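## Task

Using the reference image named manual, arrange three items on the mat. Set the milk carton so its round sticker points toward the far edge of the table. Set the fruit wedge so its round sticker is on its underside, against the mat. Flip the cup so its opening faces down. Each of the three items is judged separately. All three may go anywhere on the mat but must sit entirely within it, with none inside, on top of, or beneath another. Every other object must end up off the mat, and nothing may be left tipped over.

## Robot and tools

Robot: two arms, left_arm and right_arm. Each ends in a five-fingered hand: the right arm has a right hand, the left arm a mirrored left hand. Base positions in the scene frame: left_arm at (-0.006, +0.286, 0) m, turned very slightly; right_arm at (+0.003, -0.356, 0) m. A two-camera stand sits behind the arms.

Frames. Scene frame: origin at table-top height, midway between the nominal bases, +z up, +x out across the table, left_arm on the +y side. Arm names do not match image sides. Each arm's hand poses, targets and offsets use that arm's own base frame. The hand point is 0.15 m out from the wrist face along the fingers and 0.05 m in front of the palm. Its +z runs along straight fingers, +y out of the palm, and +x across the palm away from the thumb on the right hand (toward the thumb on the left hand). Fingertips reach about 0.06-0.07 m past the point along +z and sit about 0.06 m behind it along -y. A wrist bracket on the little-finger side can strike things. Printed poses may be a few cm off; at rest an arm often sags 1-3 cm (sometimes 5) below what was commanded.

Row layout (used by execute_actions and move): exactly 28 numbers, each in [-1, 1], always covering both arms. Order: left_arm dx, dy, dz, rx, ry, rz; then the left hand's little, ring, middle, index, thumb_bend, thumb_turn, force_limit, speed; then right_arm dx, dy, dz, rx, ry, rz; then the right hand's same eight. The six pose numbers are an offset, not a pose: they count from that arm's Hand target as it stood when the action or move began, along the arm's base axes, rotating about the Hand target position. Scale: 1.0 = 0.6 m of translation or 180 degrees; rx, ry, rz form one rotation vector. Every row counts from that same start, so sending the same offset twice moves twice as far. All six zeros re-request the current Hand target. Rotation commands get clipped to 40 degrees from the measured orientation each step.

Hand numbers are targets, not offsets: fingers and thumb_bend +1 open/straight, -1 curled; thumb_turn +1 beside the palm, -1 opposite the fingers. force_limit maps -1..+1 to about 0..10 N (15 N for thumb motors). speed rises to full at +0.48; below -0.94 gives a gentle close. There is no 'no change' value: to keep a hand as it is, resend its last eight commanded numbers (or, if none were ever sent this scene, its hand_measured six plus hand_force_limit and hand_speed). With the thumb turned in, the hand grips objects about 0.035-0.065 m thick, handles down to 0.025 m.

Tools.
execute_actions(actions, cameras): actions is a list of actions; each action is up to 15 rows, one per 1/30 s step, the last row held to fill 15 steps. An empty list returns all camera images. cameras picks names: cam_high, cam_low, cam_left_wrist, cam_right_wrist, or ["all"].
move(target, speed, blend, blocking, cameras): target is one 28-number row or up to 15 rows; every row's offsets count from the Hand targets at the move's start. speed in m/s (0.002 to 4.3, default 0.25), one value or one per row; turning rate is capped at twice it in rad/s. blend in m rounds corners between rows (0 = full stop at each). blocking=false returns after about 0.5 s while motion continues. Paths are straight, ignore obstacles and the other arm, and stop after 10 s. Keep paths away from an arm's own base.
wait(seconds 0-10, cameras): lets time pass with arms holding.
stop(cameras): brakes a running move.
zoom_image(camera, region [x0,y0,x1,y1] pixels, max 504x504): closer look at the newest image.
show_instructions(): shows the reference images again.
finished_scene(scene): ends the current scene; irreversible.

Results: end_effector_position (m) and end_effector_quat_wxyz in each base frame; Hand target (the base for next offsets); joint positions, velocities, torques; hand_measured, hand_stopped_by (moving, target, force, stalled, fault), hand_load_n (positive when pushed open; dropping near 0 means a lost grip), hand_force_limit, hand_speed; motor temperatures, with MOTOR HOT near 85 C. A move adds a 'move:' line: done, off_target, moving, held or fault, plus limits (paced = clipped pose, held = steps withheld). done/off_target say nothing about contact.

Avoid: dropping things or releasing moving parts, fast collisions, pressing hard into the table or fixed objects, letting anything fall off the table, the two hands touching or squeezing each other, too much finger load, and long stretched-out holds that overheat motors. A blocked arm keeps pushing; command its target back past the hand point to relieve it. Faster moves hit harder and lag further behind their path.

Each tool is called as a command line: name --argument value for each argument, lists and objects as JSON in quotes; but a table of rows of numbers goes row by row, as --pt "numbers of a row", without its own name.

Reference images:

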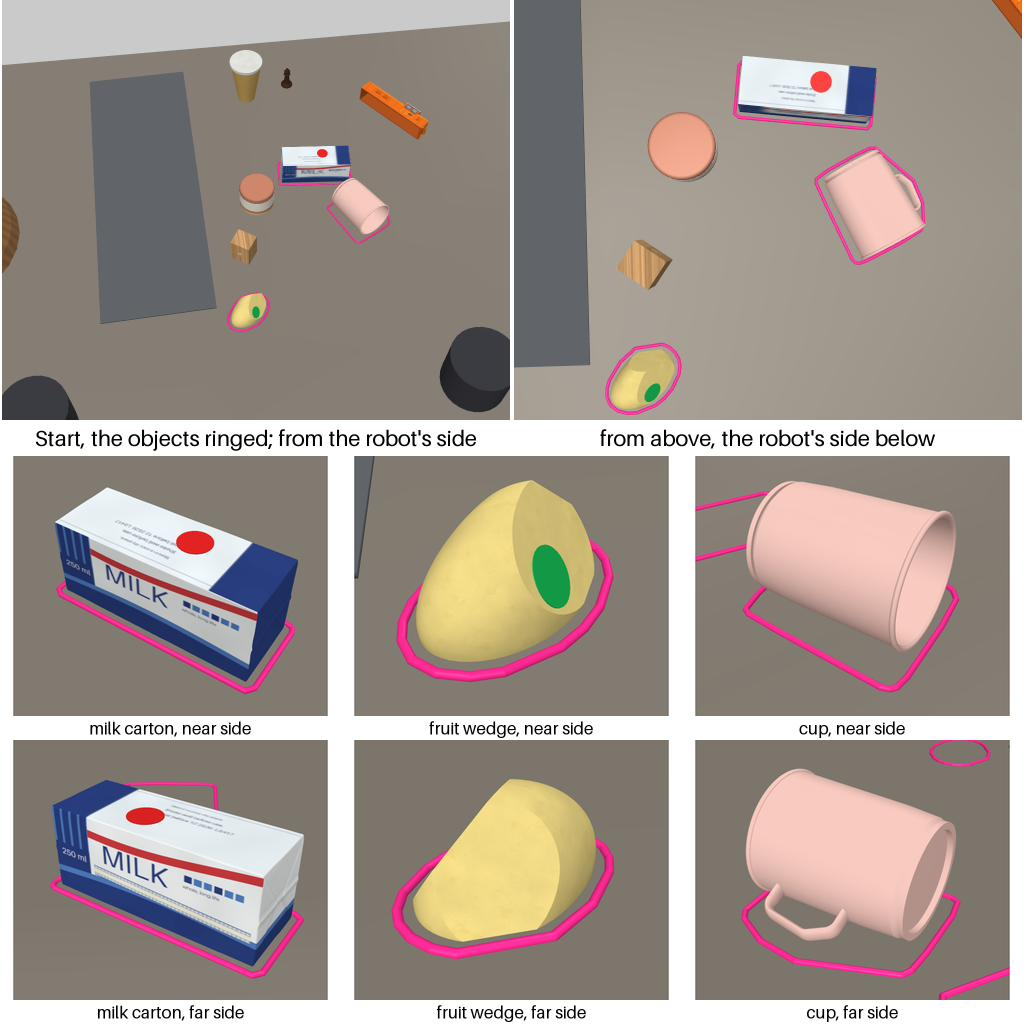

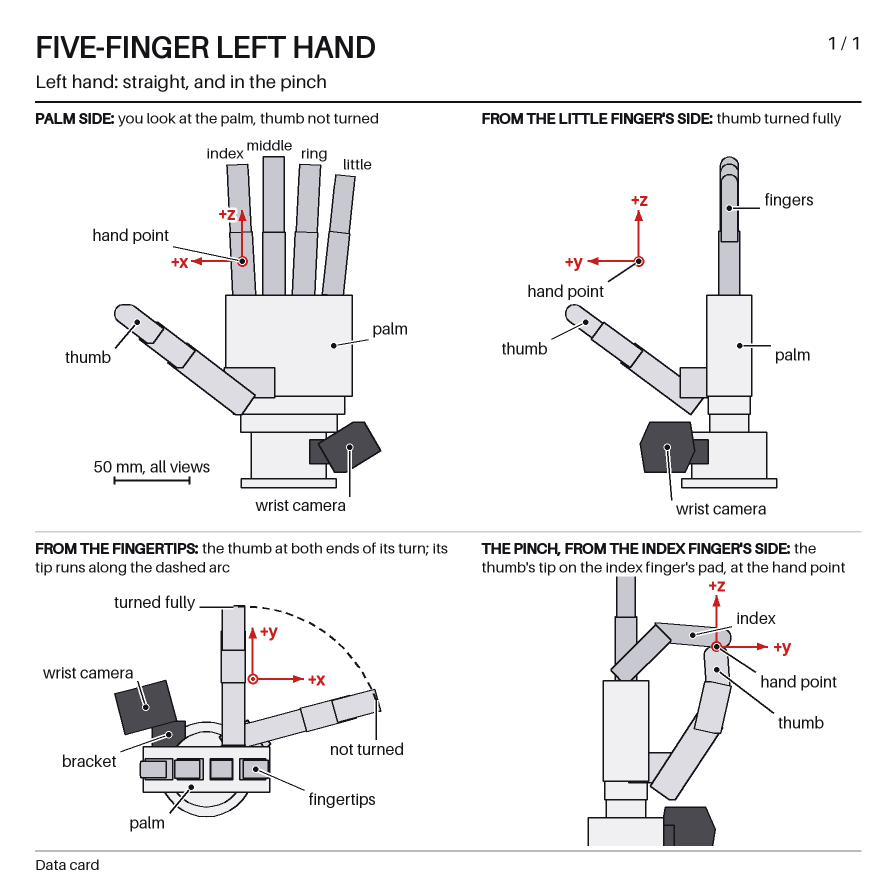

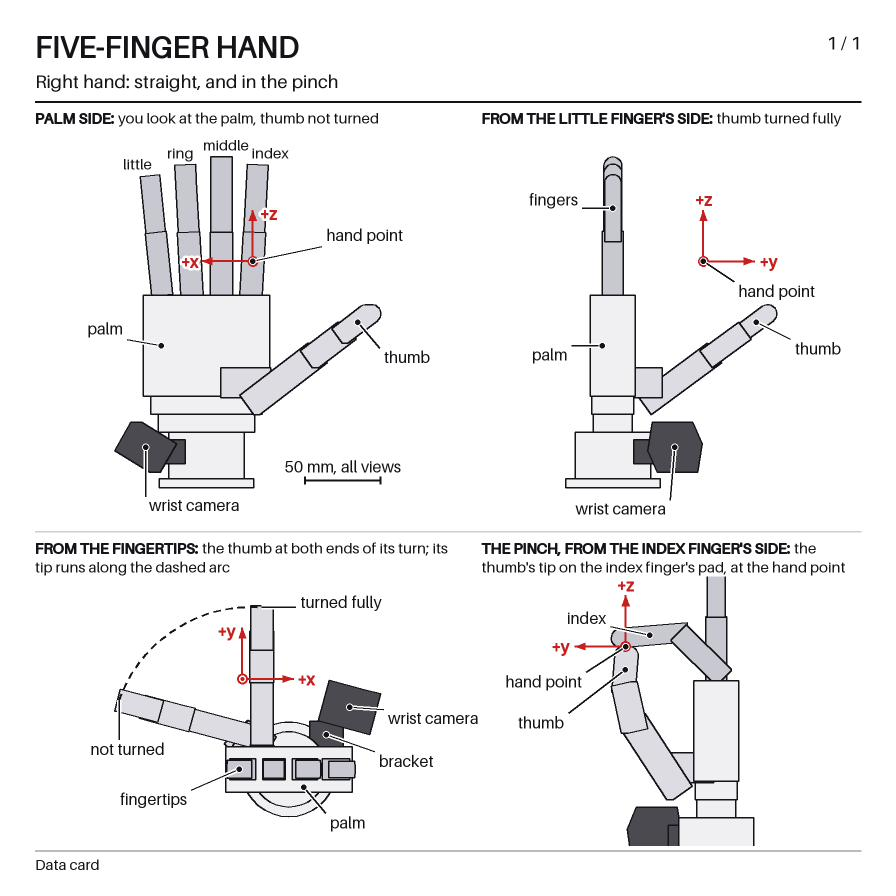

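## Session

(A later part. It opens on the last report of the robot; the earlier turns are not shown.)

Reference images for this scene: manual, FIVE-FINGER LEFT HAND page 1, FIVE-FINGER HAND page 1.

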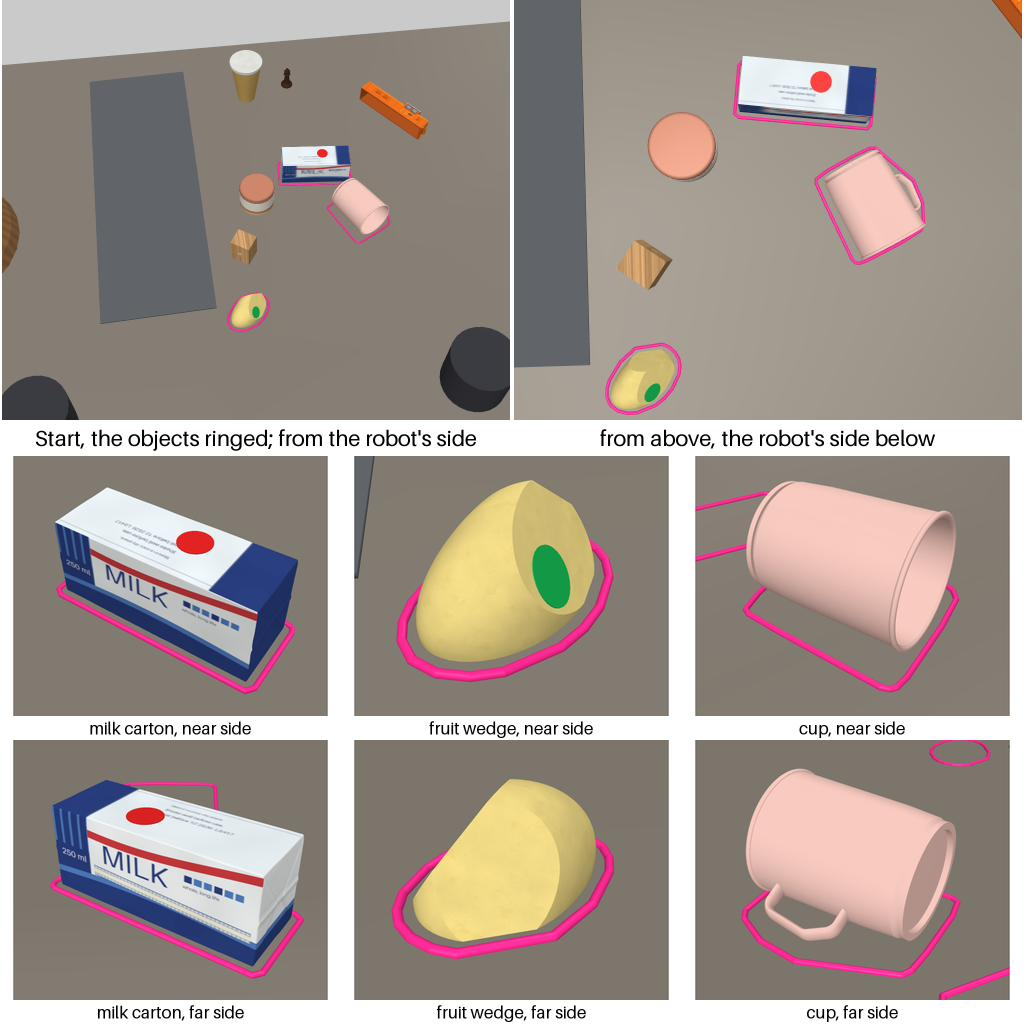

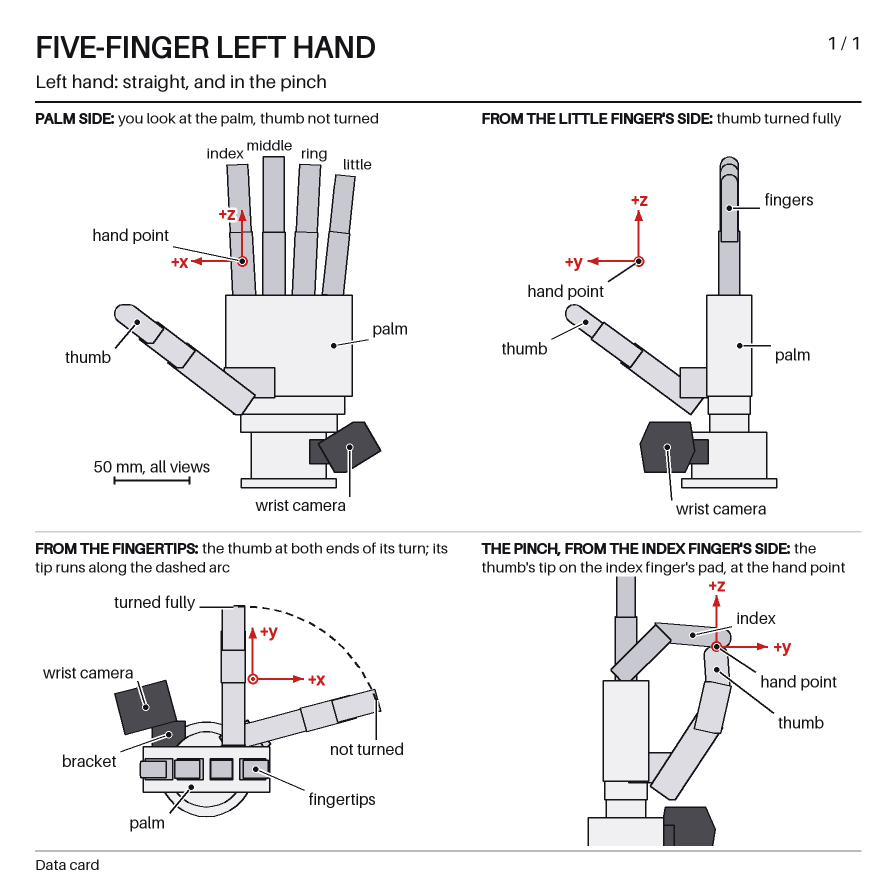

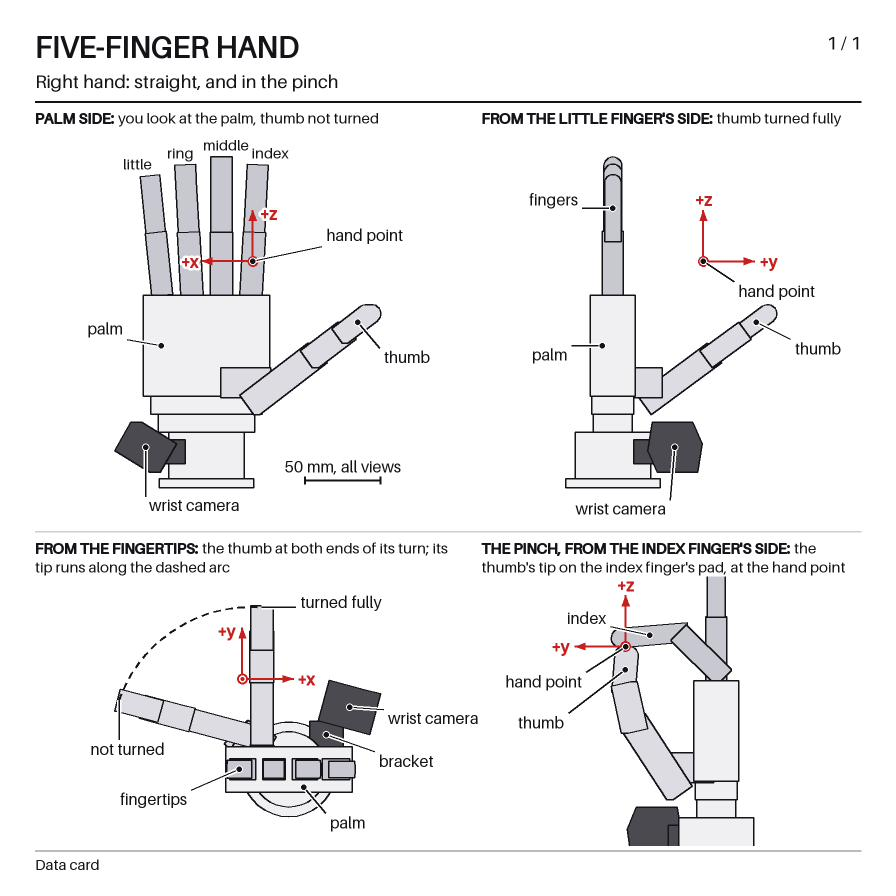

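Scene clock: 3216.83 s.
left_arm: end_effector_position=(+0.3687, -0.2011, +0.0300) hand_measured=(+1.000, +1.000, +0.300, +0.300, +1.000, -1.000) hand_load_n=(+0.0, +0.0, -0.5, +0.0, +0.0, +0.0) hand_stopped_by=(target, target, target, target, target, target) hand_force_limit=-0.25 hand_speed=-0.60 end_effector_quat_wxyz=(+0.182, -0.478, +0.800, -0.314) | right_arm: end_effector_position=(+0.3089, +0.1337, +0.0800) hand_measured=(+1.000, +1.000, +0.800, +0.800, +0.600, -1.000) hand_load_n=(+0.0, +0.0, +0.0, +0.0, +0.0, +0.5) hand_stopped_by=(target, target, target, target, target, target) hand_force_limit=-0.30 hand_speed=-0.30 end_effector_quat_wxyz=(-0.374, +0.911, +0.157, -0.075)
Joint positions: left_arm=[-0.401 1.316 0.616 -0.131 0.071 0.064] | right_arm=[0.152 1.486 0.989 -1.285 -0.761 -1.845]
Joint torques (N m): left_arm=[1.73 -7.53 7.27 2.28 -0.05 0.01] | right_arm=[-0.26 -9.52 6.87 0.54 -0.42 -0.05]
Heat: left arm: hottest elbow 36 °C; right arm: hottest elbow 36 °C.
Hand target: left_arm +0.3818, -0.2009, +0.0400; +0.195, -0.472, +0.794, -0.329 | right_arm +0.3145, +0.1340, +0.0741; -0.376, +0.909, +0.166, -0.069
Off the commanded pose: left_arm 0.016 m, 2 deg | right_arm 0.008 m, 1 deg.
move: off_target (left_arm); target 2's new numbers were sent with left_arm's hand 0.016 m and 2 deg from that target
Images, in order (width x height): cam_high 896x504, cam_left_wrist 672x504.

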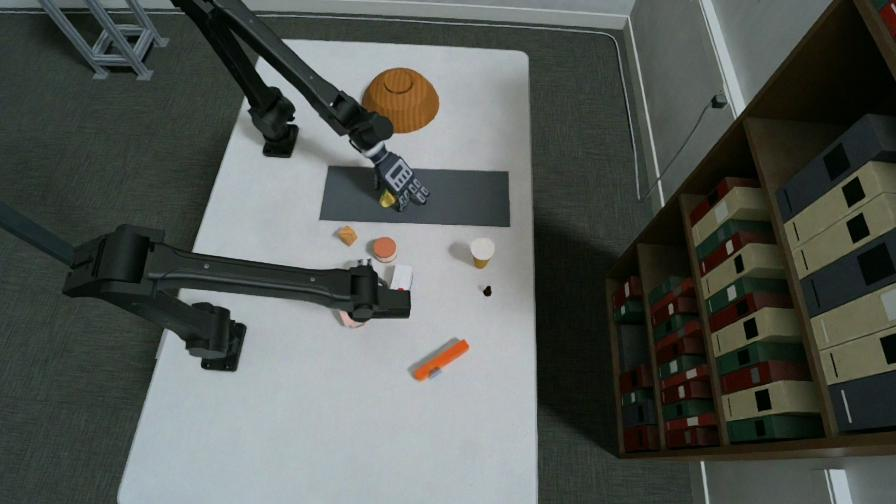

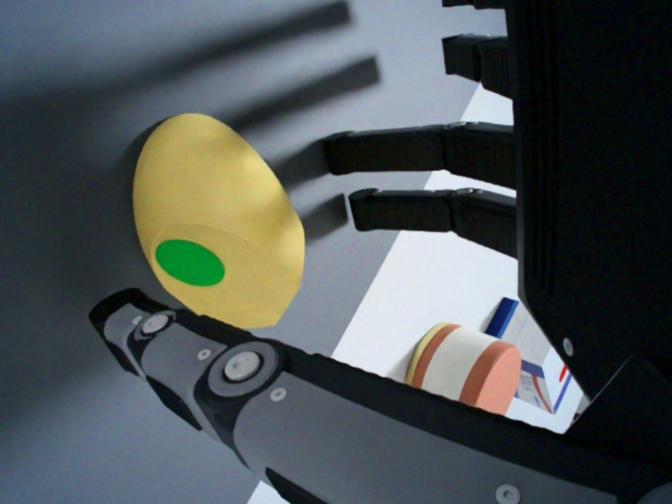

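move --pt "0 0 0.2 0 0 0 1 1 0.3 0.3 1 -1 -0.25 -0.6 0.0358 -0.025 0.0182 0 0 0 1 1 0.8 0.8 0.6 -1 -0.3 -0.3" --pt "-0.2197 0.2517 0.4 0 0 0 1 1 0.3 0.3 1 -1 -0.25 -0.6 0.0358 -0.025 0.0182 0 0 0 1 1 0.8 0.8 0.6 -1 -0.3 -0.3" --speed 0.3 --blend '[0.05,0]' --cameras '["cam_high","cam_right_wrist"]'

zoom_image --camera "cam_high" --region '[320, 160, 440, 340]'

Scene clock: 3279.97 s.
left_arm: end_effector_position=(+0.2407, -0.0542, +0.2510) hand_measured=(+1.000, +1.000, +0.300, +0.300, +1.000, -1.000) hand_load_n=(+0.0, +0.0, +0.0, +0.0, +0.0, +0.0) hand_stopped_by=(target, target, target, target, target, target) hand_force_limit=-0.25 hand_speed=-0.60 end_effector_quat_wxyz=(+0.169, -0.484, +0.798, -0.317) | right_arm: end_effector_position=(+0.3170, +0.1199, +0.0761) hand_measured=(+1.000, +1.000, +0.800, +0.800, +0.600, -1.000) hand_load_n=(+0.0, +0.0, +0.0, +0.0, +0.0, +0.0) hand_stopped_by=(target, target, target, target, target, target) hand_force_limit=-0.30 hand_speed=-0.30 end_effector_quat_wxyz=(-0.375, +0.910, +0.157, -0.083)
Joint positions: left_arm=[0.109 0.669 0.868 -1.145 0.416 0.454] | right_arm=[0.114 1.527 1.019 -1.33 -0.751 -1.905]
Joint torques (N m): left_arm=[1.73 -0.56 12.72 0.7 0.24 0.01] | right_arm=[-0.32 -10.05 10.91 -0.43 -0.34 -0.06]
Heat: left arm: hottest elbow 38 °C; right arm: hottest elbow 37 °C.
Hand target: left_arm +0.2500, -0.0499, +0.2800; +0.195, -0.472, +0.794, -0.329 | right_arm +0.3360, +0.1190, +0.0851; -0.376, +0.909, +0.166, -0.069
Off the commanded pose: left_arm 0.031 m, 4 deg | right_arm 0.021 m, 2 deg.
move: off_target (left_arm, right_arm)
Images, in order (width x height): cam_high 896x504, cam_right_wrist 672x504.

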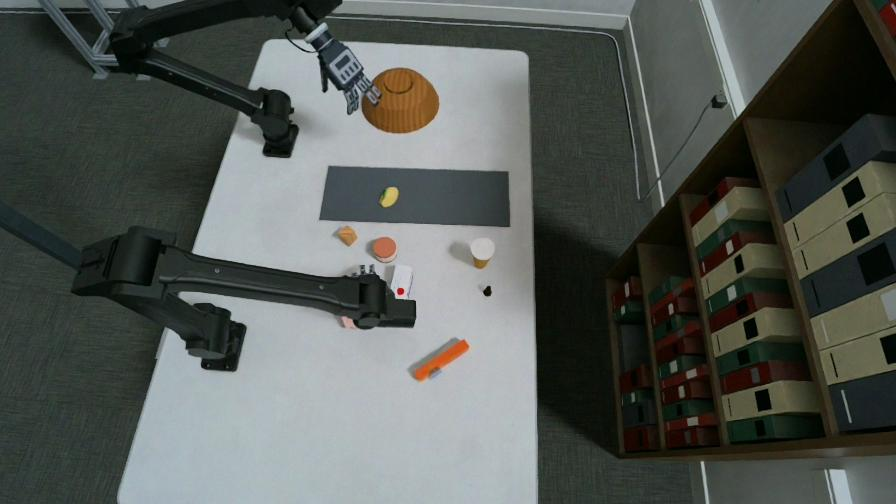

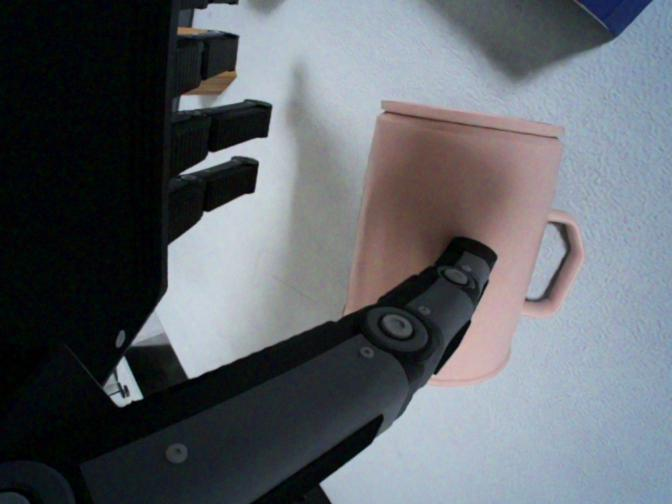

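Scaled by 2.800 from the camera's 896x504 image, which has a finer 1280x720 frame.

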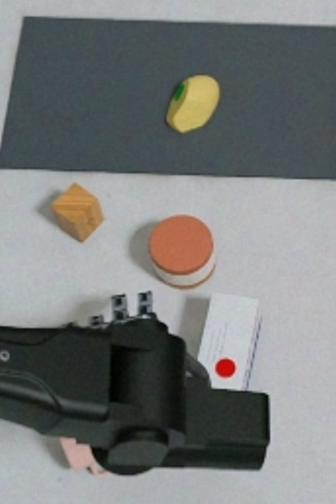

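move --pt "0 0 0 0 0 0 1 1 0.3 0.3 1 -1 -0.25 -0.6 0.032 -0.001 0.005 0 0 0 1 1 0.8 0.8 0.6 -1 -0.3 -0.3" --pt "0 0 0 0 0 0 1 1 0.3 0.3 1 -1 -0.25 -0.6 0.032 -0.001 -0.04 0 0 0 1 1 0.8 0.8 0.6 -1 -0.3 -0.3" --speed 0.12 --blend '[0.0,0]' --cameras '["cam_high","cam_right_wrist"]'

zoom_image --camera "cam_high" --region '[320, 240, 420, 340]'

Scene clock: 3306.23 s.
left_arm: end_effector_position=(+0.2407, -0.0541, +0.2510) hand_measured=(+1.000, +1.000, +0.300, +0.300, +1.000, -1.000) hand_load_n=(+0.0, +0.0, +0.0, +0.0, +0.0, +0.0) hand_stopped_by=(target, target, target, target, target, target) hand_force_limit=-0.25 hand_speed=-0.60 end_effector_quat_wxyz=(+0.169, -0.483, +0.798, -0.317) | right_arm: end_effector_position=(+0.3461, +0.1223, +0.0626) hand_measured=(+1.000, +1.000, +0.800, +0.800, +0.600, -1.000) hand_load_n=(+0.0, +0.0, +0.0, +0.0, +0.0, +0.0) hand_stopped_by=(target, target, target, target, target, target) hand_force_limit=-0.30 hand_speed=-0.30 end_effector_quat_wxyz=(-0.375, +0.910, +0.162, -0.078)
Joint positions: left_arm=[0.109 0.669 0.868 -1.145 0.416 0.455] | right_arm=[0.112 1.608 1.078 -1.301 -0.75 -1.913]
Joint torques (N m): left_arm=[1.73 -0.56 12.71 0.7 0.24 0.02] | right_arm=[-0.56 -11.4 7.65 0.31 -0.35 -0.06]
Heat: left arm: hottest elbow 41 °C; right arm: hottest elbow 40 °C.
Hand target: left_arm +0.2500, -0.0499, +0.2800; +0.195, -0.472, +0.794, -0.329 | right_arm +0.3552, +0.1184, +0.0611; -0.376, +0.909, +0.166, -0.069
Off the commanded pose: left_arm 0.031 m, 4 deg | right_arm 0.010 m, 1 deg.
move: off_target (left_arm)
Images, in order (width x height): cam_high 896x504, cam_right_wrist 672x504.

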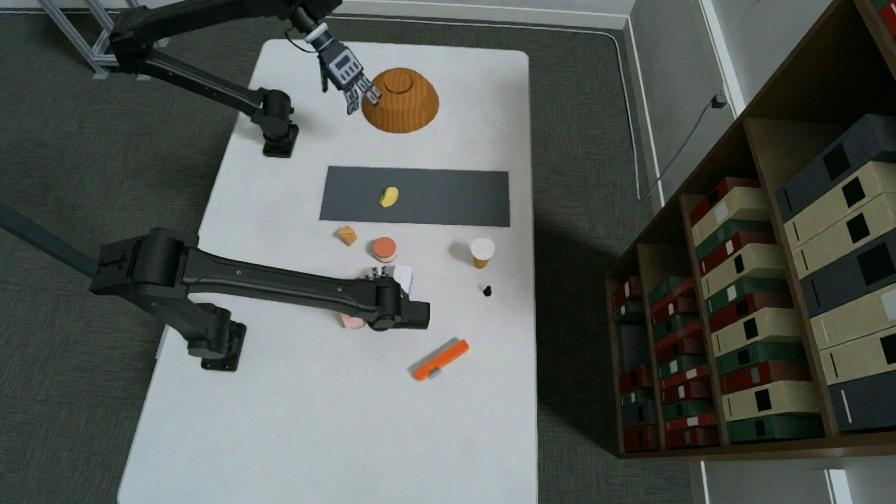

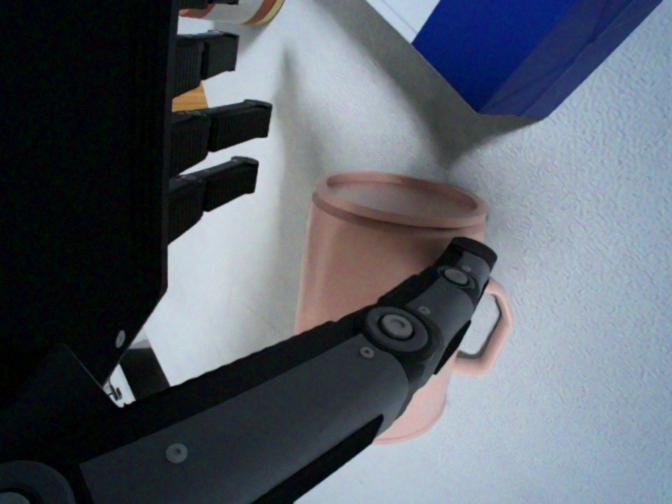

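Scaled by 5.040 from the camera's 896x504 image, which has a finer 1280x720 frame.

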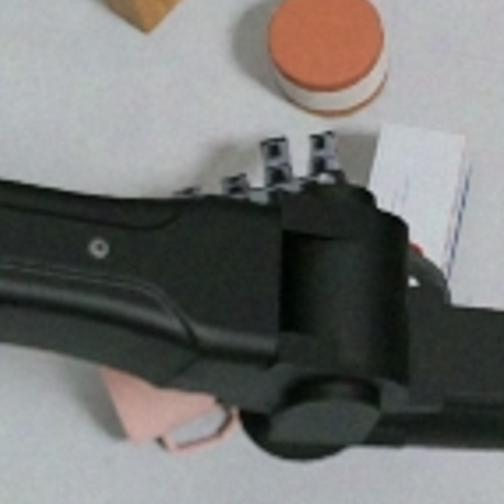

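move --pt "0 0 0 0 0 0 1 1 0.3 0.3 1 -1 -0.25 -0.6 -0.022 -0.006 0 0 0 0 1 1 0.8 0.8 0.6 -1 -0.3 -0.3" --pt "0 0 0 0 0 0 1 1 0.3 0.3 1 -1 -0.25 -0.6 -0.022 -0.006 -0.045 0 0 0 1 1 0.8 0.8 0.6 -1 -0.3 -0.3" --speed 0.1 --cameras '["cam_high","cam_right_wrist"]'

zoom_image --camera "cam_high" --region '[320, 240, 420, 340]'

Scene clock: 3328.50 s.
left_arm: end_effector_position=(+0.2407, -0.0541, +0.2510) hand_measured=(+1.000, +1.000, +0.300, +0.300, +1.000, -1.000) hand_load_n=(+0.0, +0.0, +0.0, +0.0, +0.0, +0.0) hand_stopped_by=(target, target, target, target, target, target) hand_force_limit=-0.25 hand_speed=-0.60 end_effector_quat_wxyz=(+0.169, -0.483, +0.798, -0.317) | right_arm: end_effector_position=(+0.3372, +0.1194, +0.0385) hand_measured=(+1.000, +1.000, +0.800, +0.800, +0.600, -1.000) hand_load_n=(+0.0, +0.0, +0.0, +0.0, +0.0, +0.0) hand_stopped_by=(target, target, target, target, target, target) hand_force_limit=-0.30 hand_speed=-0.30 end_effector_quat_wxyz=(-0.374, +0.910, +0.164, -0.073)
Joint positions: left_arm=[0.109 0.669 0.868 -1.145 0.416 0.455] | right_arm=[0.108 1.616 1.015 -1.224 -0.748 -1.921]
Joint torques (N m): left_arm=[1.79 -0.56 12.71 0.69 0.24 0.01] | right_arm=[-0.38 -10.99 6.57 0.34 -0.37 -0.05]
Heat: left arm: hottest elbow 43 °C; right arm: hottest elbow 38 °C.
Hand target: left_arm +0.2500, -0.0499, +0.2800; +0.195, -0.472, +0.794, -0.329 | right_arm +0.3420, +0.1148, +0.0341; -0.376, +0.909, +0.166, -0.069
Off the commanded pose: left_arm 0.031 m, 4 deg | right_arm 0.008 m, 1 deg.
move: off_target (left_arm)
Images, in order (width x height): cam_high 896x504, cam_right_wrist 672x504.

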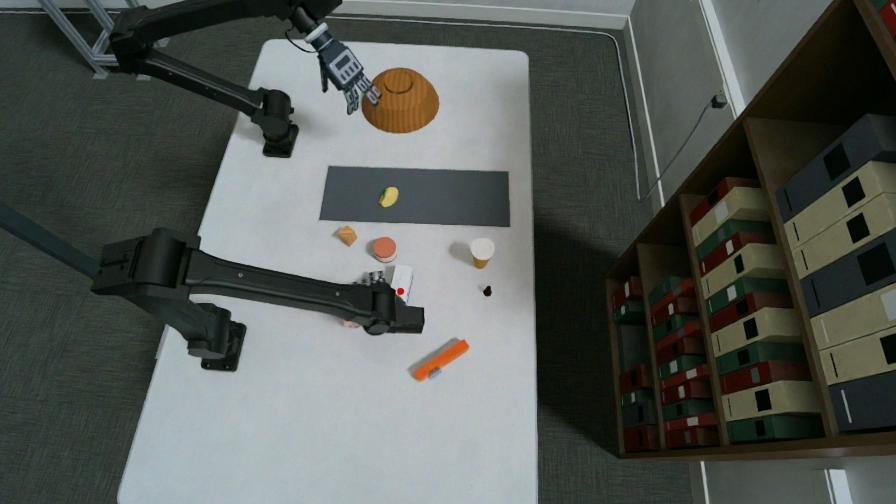

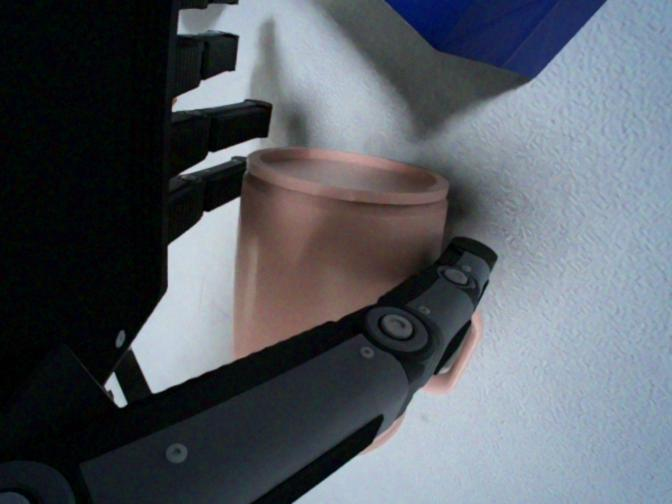

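Scaled by 5.040 from the camera's 896x504 image, which has a finer 1280x720 frame.

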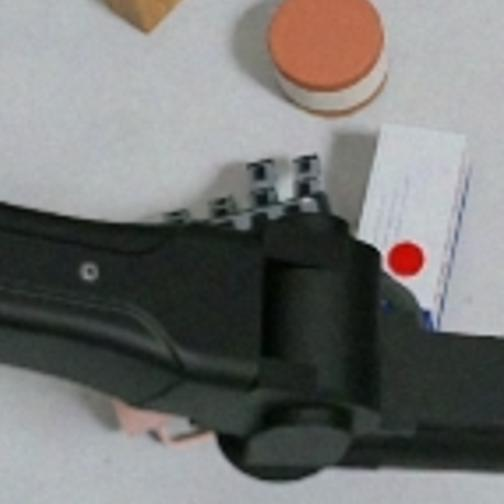

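move --target '[0,0,0,0,0,0,1,1,0.3,0.3,1,-1,-0.25,-0.6,0,0,0,0,0,0,1,1,0.3,0.3,0.2,-1,-0.4,-0.8]' --speed 0.1 --cameras '["cam_right_wrist"]'

Scene clock: 3347.67 s.
left_arm: end_effector_position=(+0.2407, -0.0541, +0.2510) hand_measured=(+1.000, +1.000, +0.300, +0.300, +1.000, -1.000) hand_load_n=(+0.0, +0.0, +0.0, +0.0, +0.0, +0.0) hand_stopped_by=(target, target, target, target, target, target) hand_force_limit=-0.25 hand_speed=-0.60 end_effector_quat_wxyz=(+0.169, -0.483, +0.798, -0.317) | right_arm: end_effector_position=(+0.3372, +0.1194, +0.0385) hand_measured=(+1.000, +1.000, +0.452, +0.432, +0.424, -1.000) hand_load_n=(+0.0, +0.0, +2.5, +4.5, +8.0, +0.0) hand_stopped_by=(target, target, force, force, force, target) hand_force_limit=-0.40 hand_speed=-0.80 end_effector_quat_wxyz=(-0.374, +0.910, +0.164, -0.073)
Joint positions: left_arm=[0.109 0.669 0.868 -1.145 0.416 0.455] | right_arm=[0.108 1.616 1.015 -1.224 -0.748 -1.921]
Joint torques (N m): left_arm=[1.73 -0.62 12.71 0.69 0.24 0.02] | right_arm=[-0.5 -10.93 6.54 0.29 -0.35 -0.06]
Motor temperatures (°C): left_arm=[23 27 44 22 23 25] | right_arm=[22 26 37 22 25 26]
Heat: left arm: hottest elbow 44 °C; right arm: hottest elbow 37 °C.
Hand target: left_arm +0.2500, -0.0499, +0.2800; +0.195, -0.472, +0.794, -0.329 | right_arm +0.3420, +0.1148, +0.0341; -0.376, +0.909, +0.166, -0.069
Off the commanded pose: left_arm 0.031 m, 4 deg | right_arm 0.008 m, 1 deg.
move: off_target (left_arm)
Images, in order (width x height): cam_right_wrist 672x504.

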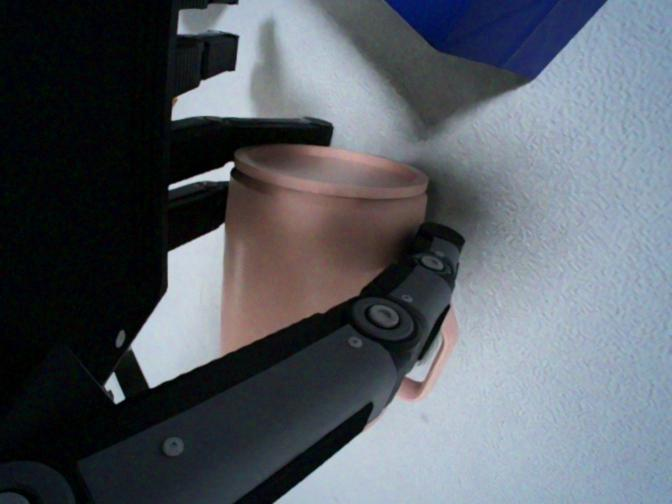

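move --pt "0 0 0 0 0 0 1 1 0.3 0.3 1 -1 -0.25 -0.6 0 0 0.06 0 0 0 1 1 0.2 0.2 0.1 -1 -0.1 -0.8" --pt "0 0 0 0 0 0 1 1 0.3 0.3 1 -1 -0.25 -0.6 0.03 0.05 0.26 0 0 0 1 1 0.2 0.2 0.1 -1 -0.1 -0.8" --pt "0 0 0 0 0 0 1 1 0.3 0.3 1 -1 -0.25 -0.6 0.3883 0.5837 0.2098 0.1536 -0.4762 -0.0248 1 1 0.2 0.2 0.1 -1 -0.1 -0.8" --speed '[0.08,0.2,0.25]' --blend '[0.01,0.05,0]' --cameras '["cam_high","cam_right_wrist","cam_low"]'

Scene clock: 3396.77 s.
left_arm: end_effector_position=(+0.2407, -0.0541, +0.2510) hand_measured=(+1.000, +1.000, +0.300, +0.300, +1.000, -1.000) hand_load_n=(+0.0, +0.0, +0.0, +0.0, +0.0, +0.0) hand_stopped_by=(target, target, target, target, target, target) hand_force_limit=-0.25 hand_speed=-0.60 end_effector_quat_wxyz=(+0.169, -0.483, +0.798, -0.317) | right_arm: end_effector_position=(+0.5626, +0.4497, +0.1355) hand_measured=(+1.000, +1.000, +0.440, +0.432, +0.426, -1.000) hand_load_n=(+0.0, +0.0, +6.0, +1.5, +10.0, +2.0) hand_stopped_by=(target, target, force, force, force, target) hand_force_limit=-0.10 hand_speed=-0.80 end_effector_quat_wxyz=(-0.355, +0.639, +0.346, +0.588)
Joint positions: left_arm=[0.109 0.669 0.868 -1.145 0.416 0.455] | right_arm=[0.649 1.863 1.006 0.795 -0.389 -1.548]
Joint torques (N m): left_arm=[1.73 -0.56 12.72 0.69 0.24 0.01] | right_arm=[1.08 -14.97 11.18 2.82 0.03 -0.11]
Heat: left arm: hottest elbow 46 °C; right arm: hottest elbow 36 °C.
Hand target: left_arm +0.2500, -0.0499, +0.2800; +0.195, -0.472, +0.794, -0.329 | right_arm +0.5750, +0.4650, +0.1599; -0.354, +0.612, +0.353, +0.612
Off the commanded pose: left_arm 0.031 m, 4 deg | right_arm 0.031 m, 4 deg.
move: off_target (left_arm, right_arm)
Images, in order (width x height): cam_high 896x504, cam_low 896x504, cam_right_wrist 672x504.

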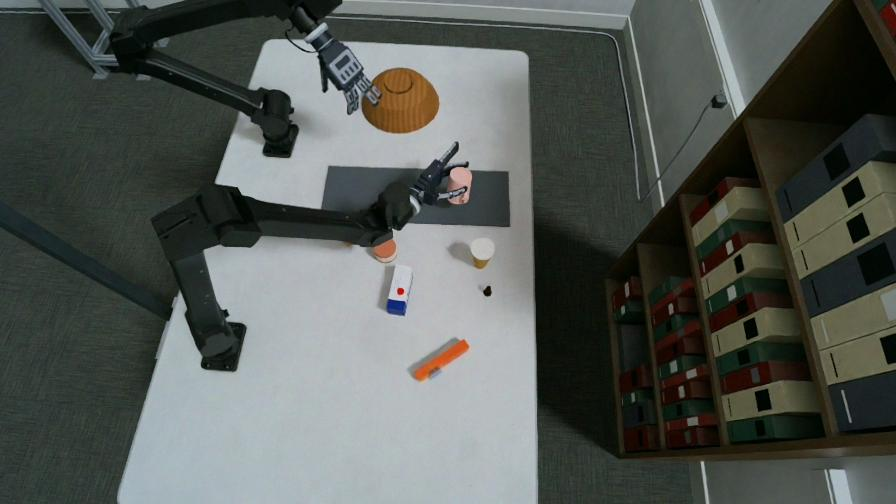

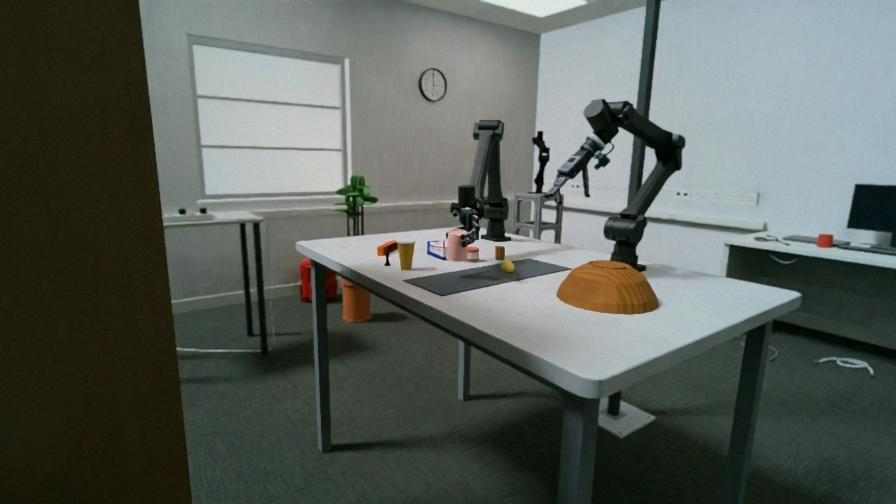

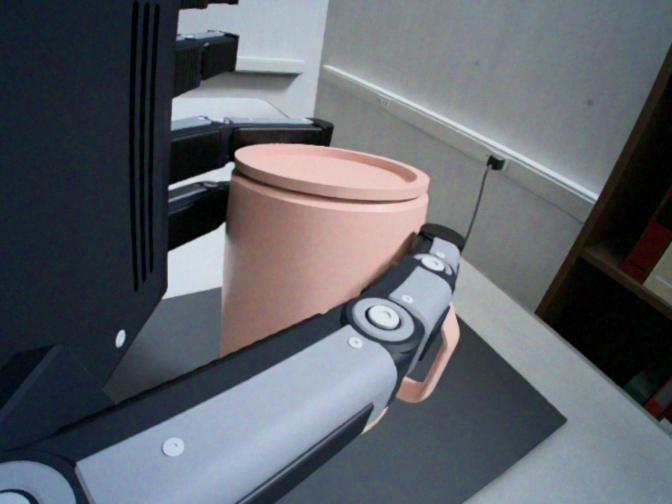

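move --pt "0 0 0 0 0 0 1 1 0.3 0.3 1 -1 -0.25 -0.6 0.0167 0.055 0 0 0 0 1 1 0.2 0.2 0.1 -1 -0.1 -0.8" --pt "0 0 0 0 0 0 1 1 0.3 0.3 1 -1 -0.25 -0.6 0.0167 0.055 -0.095 0 0 0 1 1 0.2 0.2 0.1 -1 -0.1 -0.8" --speed 0.15 --blend '[0.02,0]' --cameras '["cam_high","cam_low"]'

zoom_image --camera "cam_low" --region '[400, 200, 530, 300]'

zoom_image --camera "cam_high" --region '[400, 120, 520, 240]'

Scene clock: 3416.10 s.
left_arm: end_effector_position=(+0.2407, -0.0541, +0.2510) hand_measured=(+1.000, +1.000, +0.300, +0.300, +1.000, -1.000) hand_load_n=(+0.0, +0.0, +0.0, +0.0, +0.0, +0.0) hand_stopped_by=(target, target, target, target, target, target) hand_force_limit=-0.25 hand_speed=-0.60 end_effector_quat_wxyz=(+0.169, -0.483, +0.798, -0.317) | right_arm: end_effector_position=(+0.5723, +0.4870, +0.0840) hand_measured=(+1.000, +1.000, +0.440, +0.432, +0.426, -1.000) hand_load_n=(+0.0, +0.0, +5.0, +2.0, +10.0, +1.5) hand_stopped_by=(target, target, force, force, force, target) hand_force_limit=-0.10 hand_speed=-0.80 end_effector_quat_wxyz=(-0.355, +0.635, +0.350, +0.590)
Joint positions: left_arm=[0.109 0.669 0.868 -1.145 0.416 0.455] | right_arm=[0.69 2.032 1.092 0.885 -0.354 -1.552]
Joint torques (N m): left_arm=[1.73 -0.56 12.71 0.69 0.24 0.01] | right_arm=[0.73 -16.44 10.1 2.84 0.04 -0.05]
Heat: left arm: hottest elbow 46 °C; right arm: hottest elbow 40 °C.
Hand target: left_arm +0.2500, -0.0499, +0.2800; +0.195, -0.472, +0.794, -0.329 | right_arm +0.5850, +0.4980, +0.1029; -0.354, +0.612, +0.353, +0.612
Off the commanded pose: left_arm 0.031 m, 4 deg | right_arm 0.025 m, 4 deg.
move: off_target (left_arm, right_arm); blend cut to 0.0178 m at target 1
Images, in order (width x height): cam_high 896x504, cam_low 896x504.

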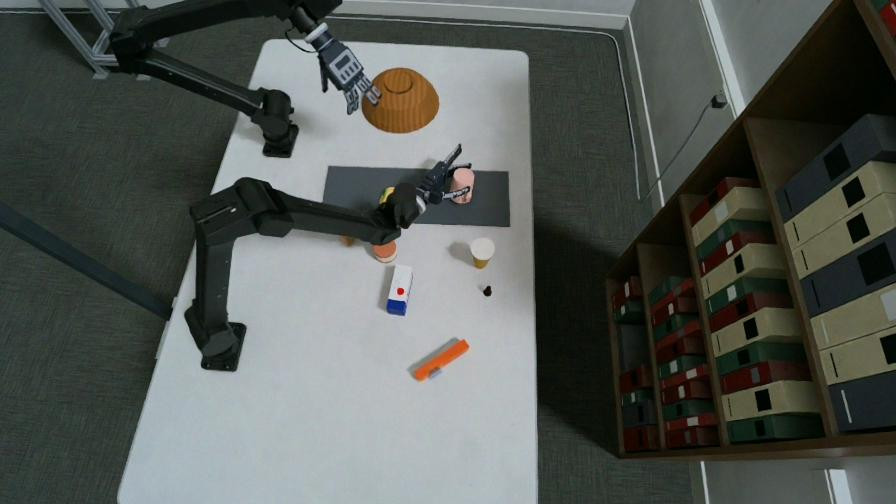

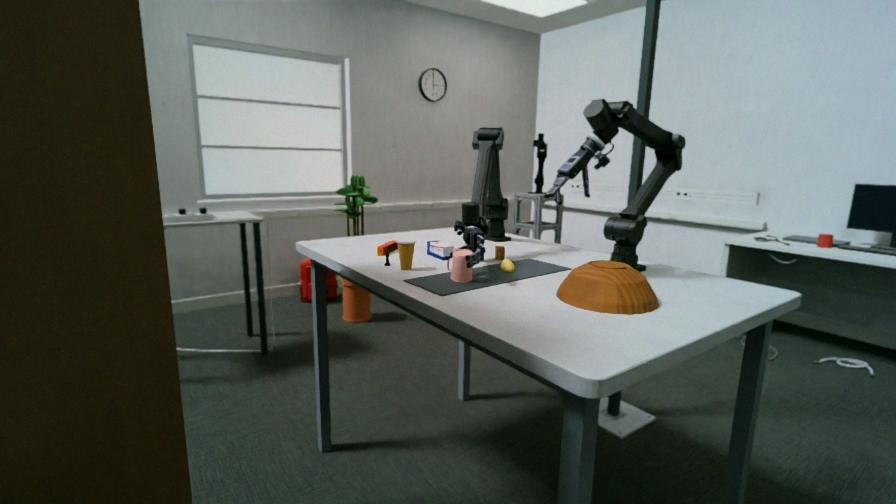

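Scaled by 3.877 from the camera's 896x504 image, which has a finer 1280x720 frame.

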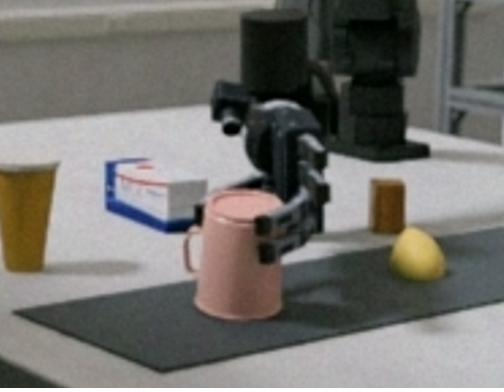

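Scaled by 4.200 from the camera's 896x504 image, which has a finer 1280x720 frame.

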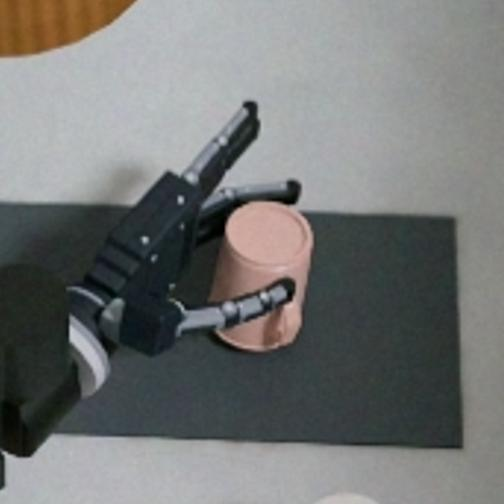

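move --target '[0,0,0,0,0,0,1,1,0.3,0.3,1,-1,-0.25,-0.6,0,0,-0.0417,0,0,0,1,1,0.2,0.2,0.1,-1,-0.1,-0.8]' --speed 0.08 --cameras '["cam_low"]'

zoom_image --camera "cam_low" --region '[420, 230, 520, 300]'

Scene clock: 3426.77 s.
left_arm: end_effector_position=(+0.2407, -0.0541, +0.2510) hand_measured=(+1.000, +1.000, +0.300, +0.300, +1.000, -1.000) hand_load_n=(+0.0, +0.0, +0.0, +0.0, -0.5, +0.0) hand_stopped_by=(target, target, target, target, target, target) hand_force_limit=-0.25 hand_speed=-0.60 end_effector_quat_wxyz=(+0.169, -0.483, +0.798, -0.317) | right_arm: end_effector_position=(+0.5761, +0.4901, +0.0812) hand_measured=(+1.000, +1.000, +0.440, +0.432, +0.426, -1.000) hand_load_n=(-0.5, +0.0, +5.0, +2.0, +10.0, +0.5) hand_stopped_by=(target, target, force, force, force, target) hand_force_limit=-0.10 hand_speed=-0.80 end_effector_quat_wxyz=(-0.355, +0.619, +0.352, +0.606)
Joint positions: left_arm=[0.109 0.669 0.868 -1.145 0.416 0.455] | right_arm=[0.69 2.069 1.103 0.951 -0.356 -1.563]
Joint torques (N m): left_arm=[1.73 -0.56 12.71 0.7 0.25 0.01] | right_arm=[0.85 -15.38 9.11 2.35 0.04 -0.04]
Heat: left arm: hottest elbow 46 °C; right arm: hottest elbow 40 °C.
Hand target: left_arm +0.2500, -0.0499, +0.2800; +0.195, -0.472, +0.794, -0.329 | right_arm +0.5850, +0.4980, +0.0779; -0.354, +0.612, +0.353, +0.612
Off the commanded pose: left_arm 0.031 m, 4 deg | right_arm 0.012 m, 1 deg.
move: off_target (left_arm, right_arm)
Images, in order (width x height): cam_low 896x504.

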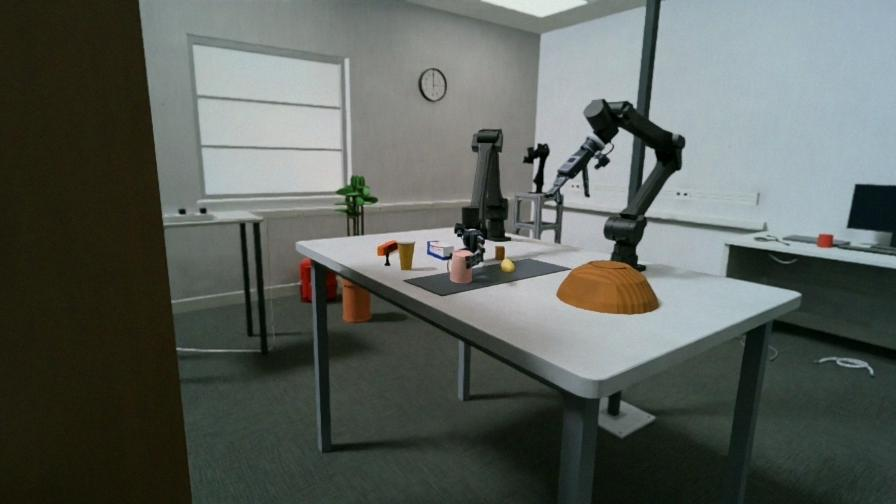

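Scaled by 5.040 from the camera's 896x504 image, which has a finer 1280x720 frame.

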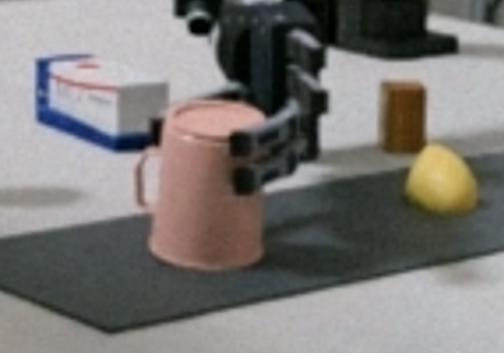

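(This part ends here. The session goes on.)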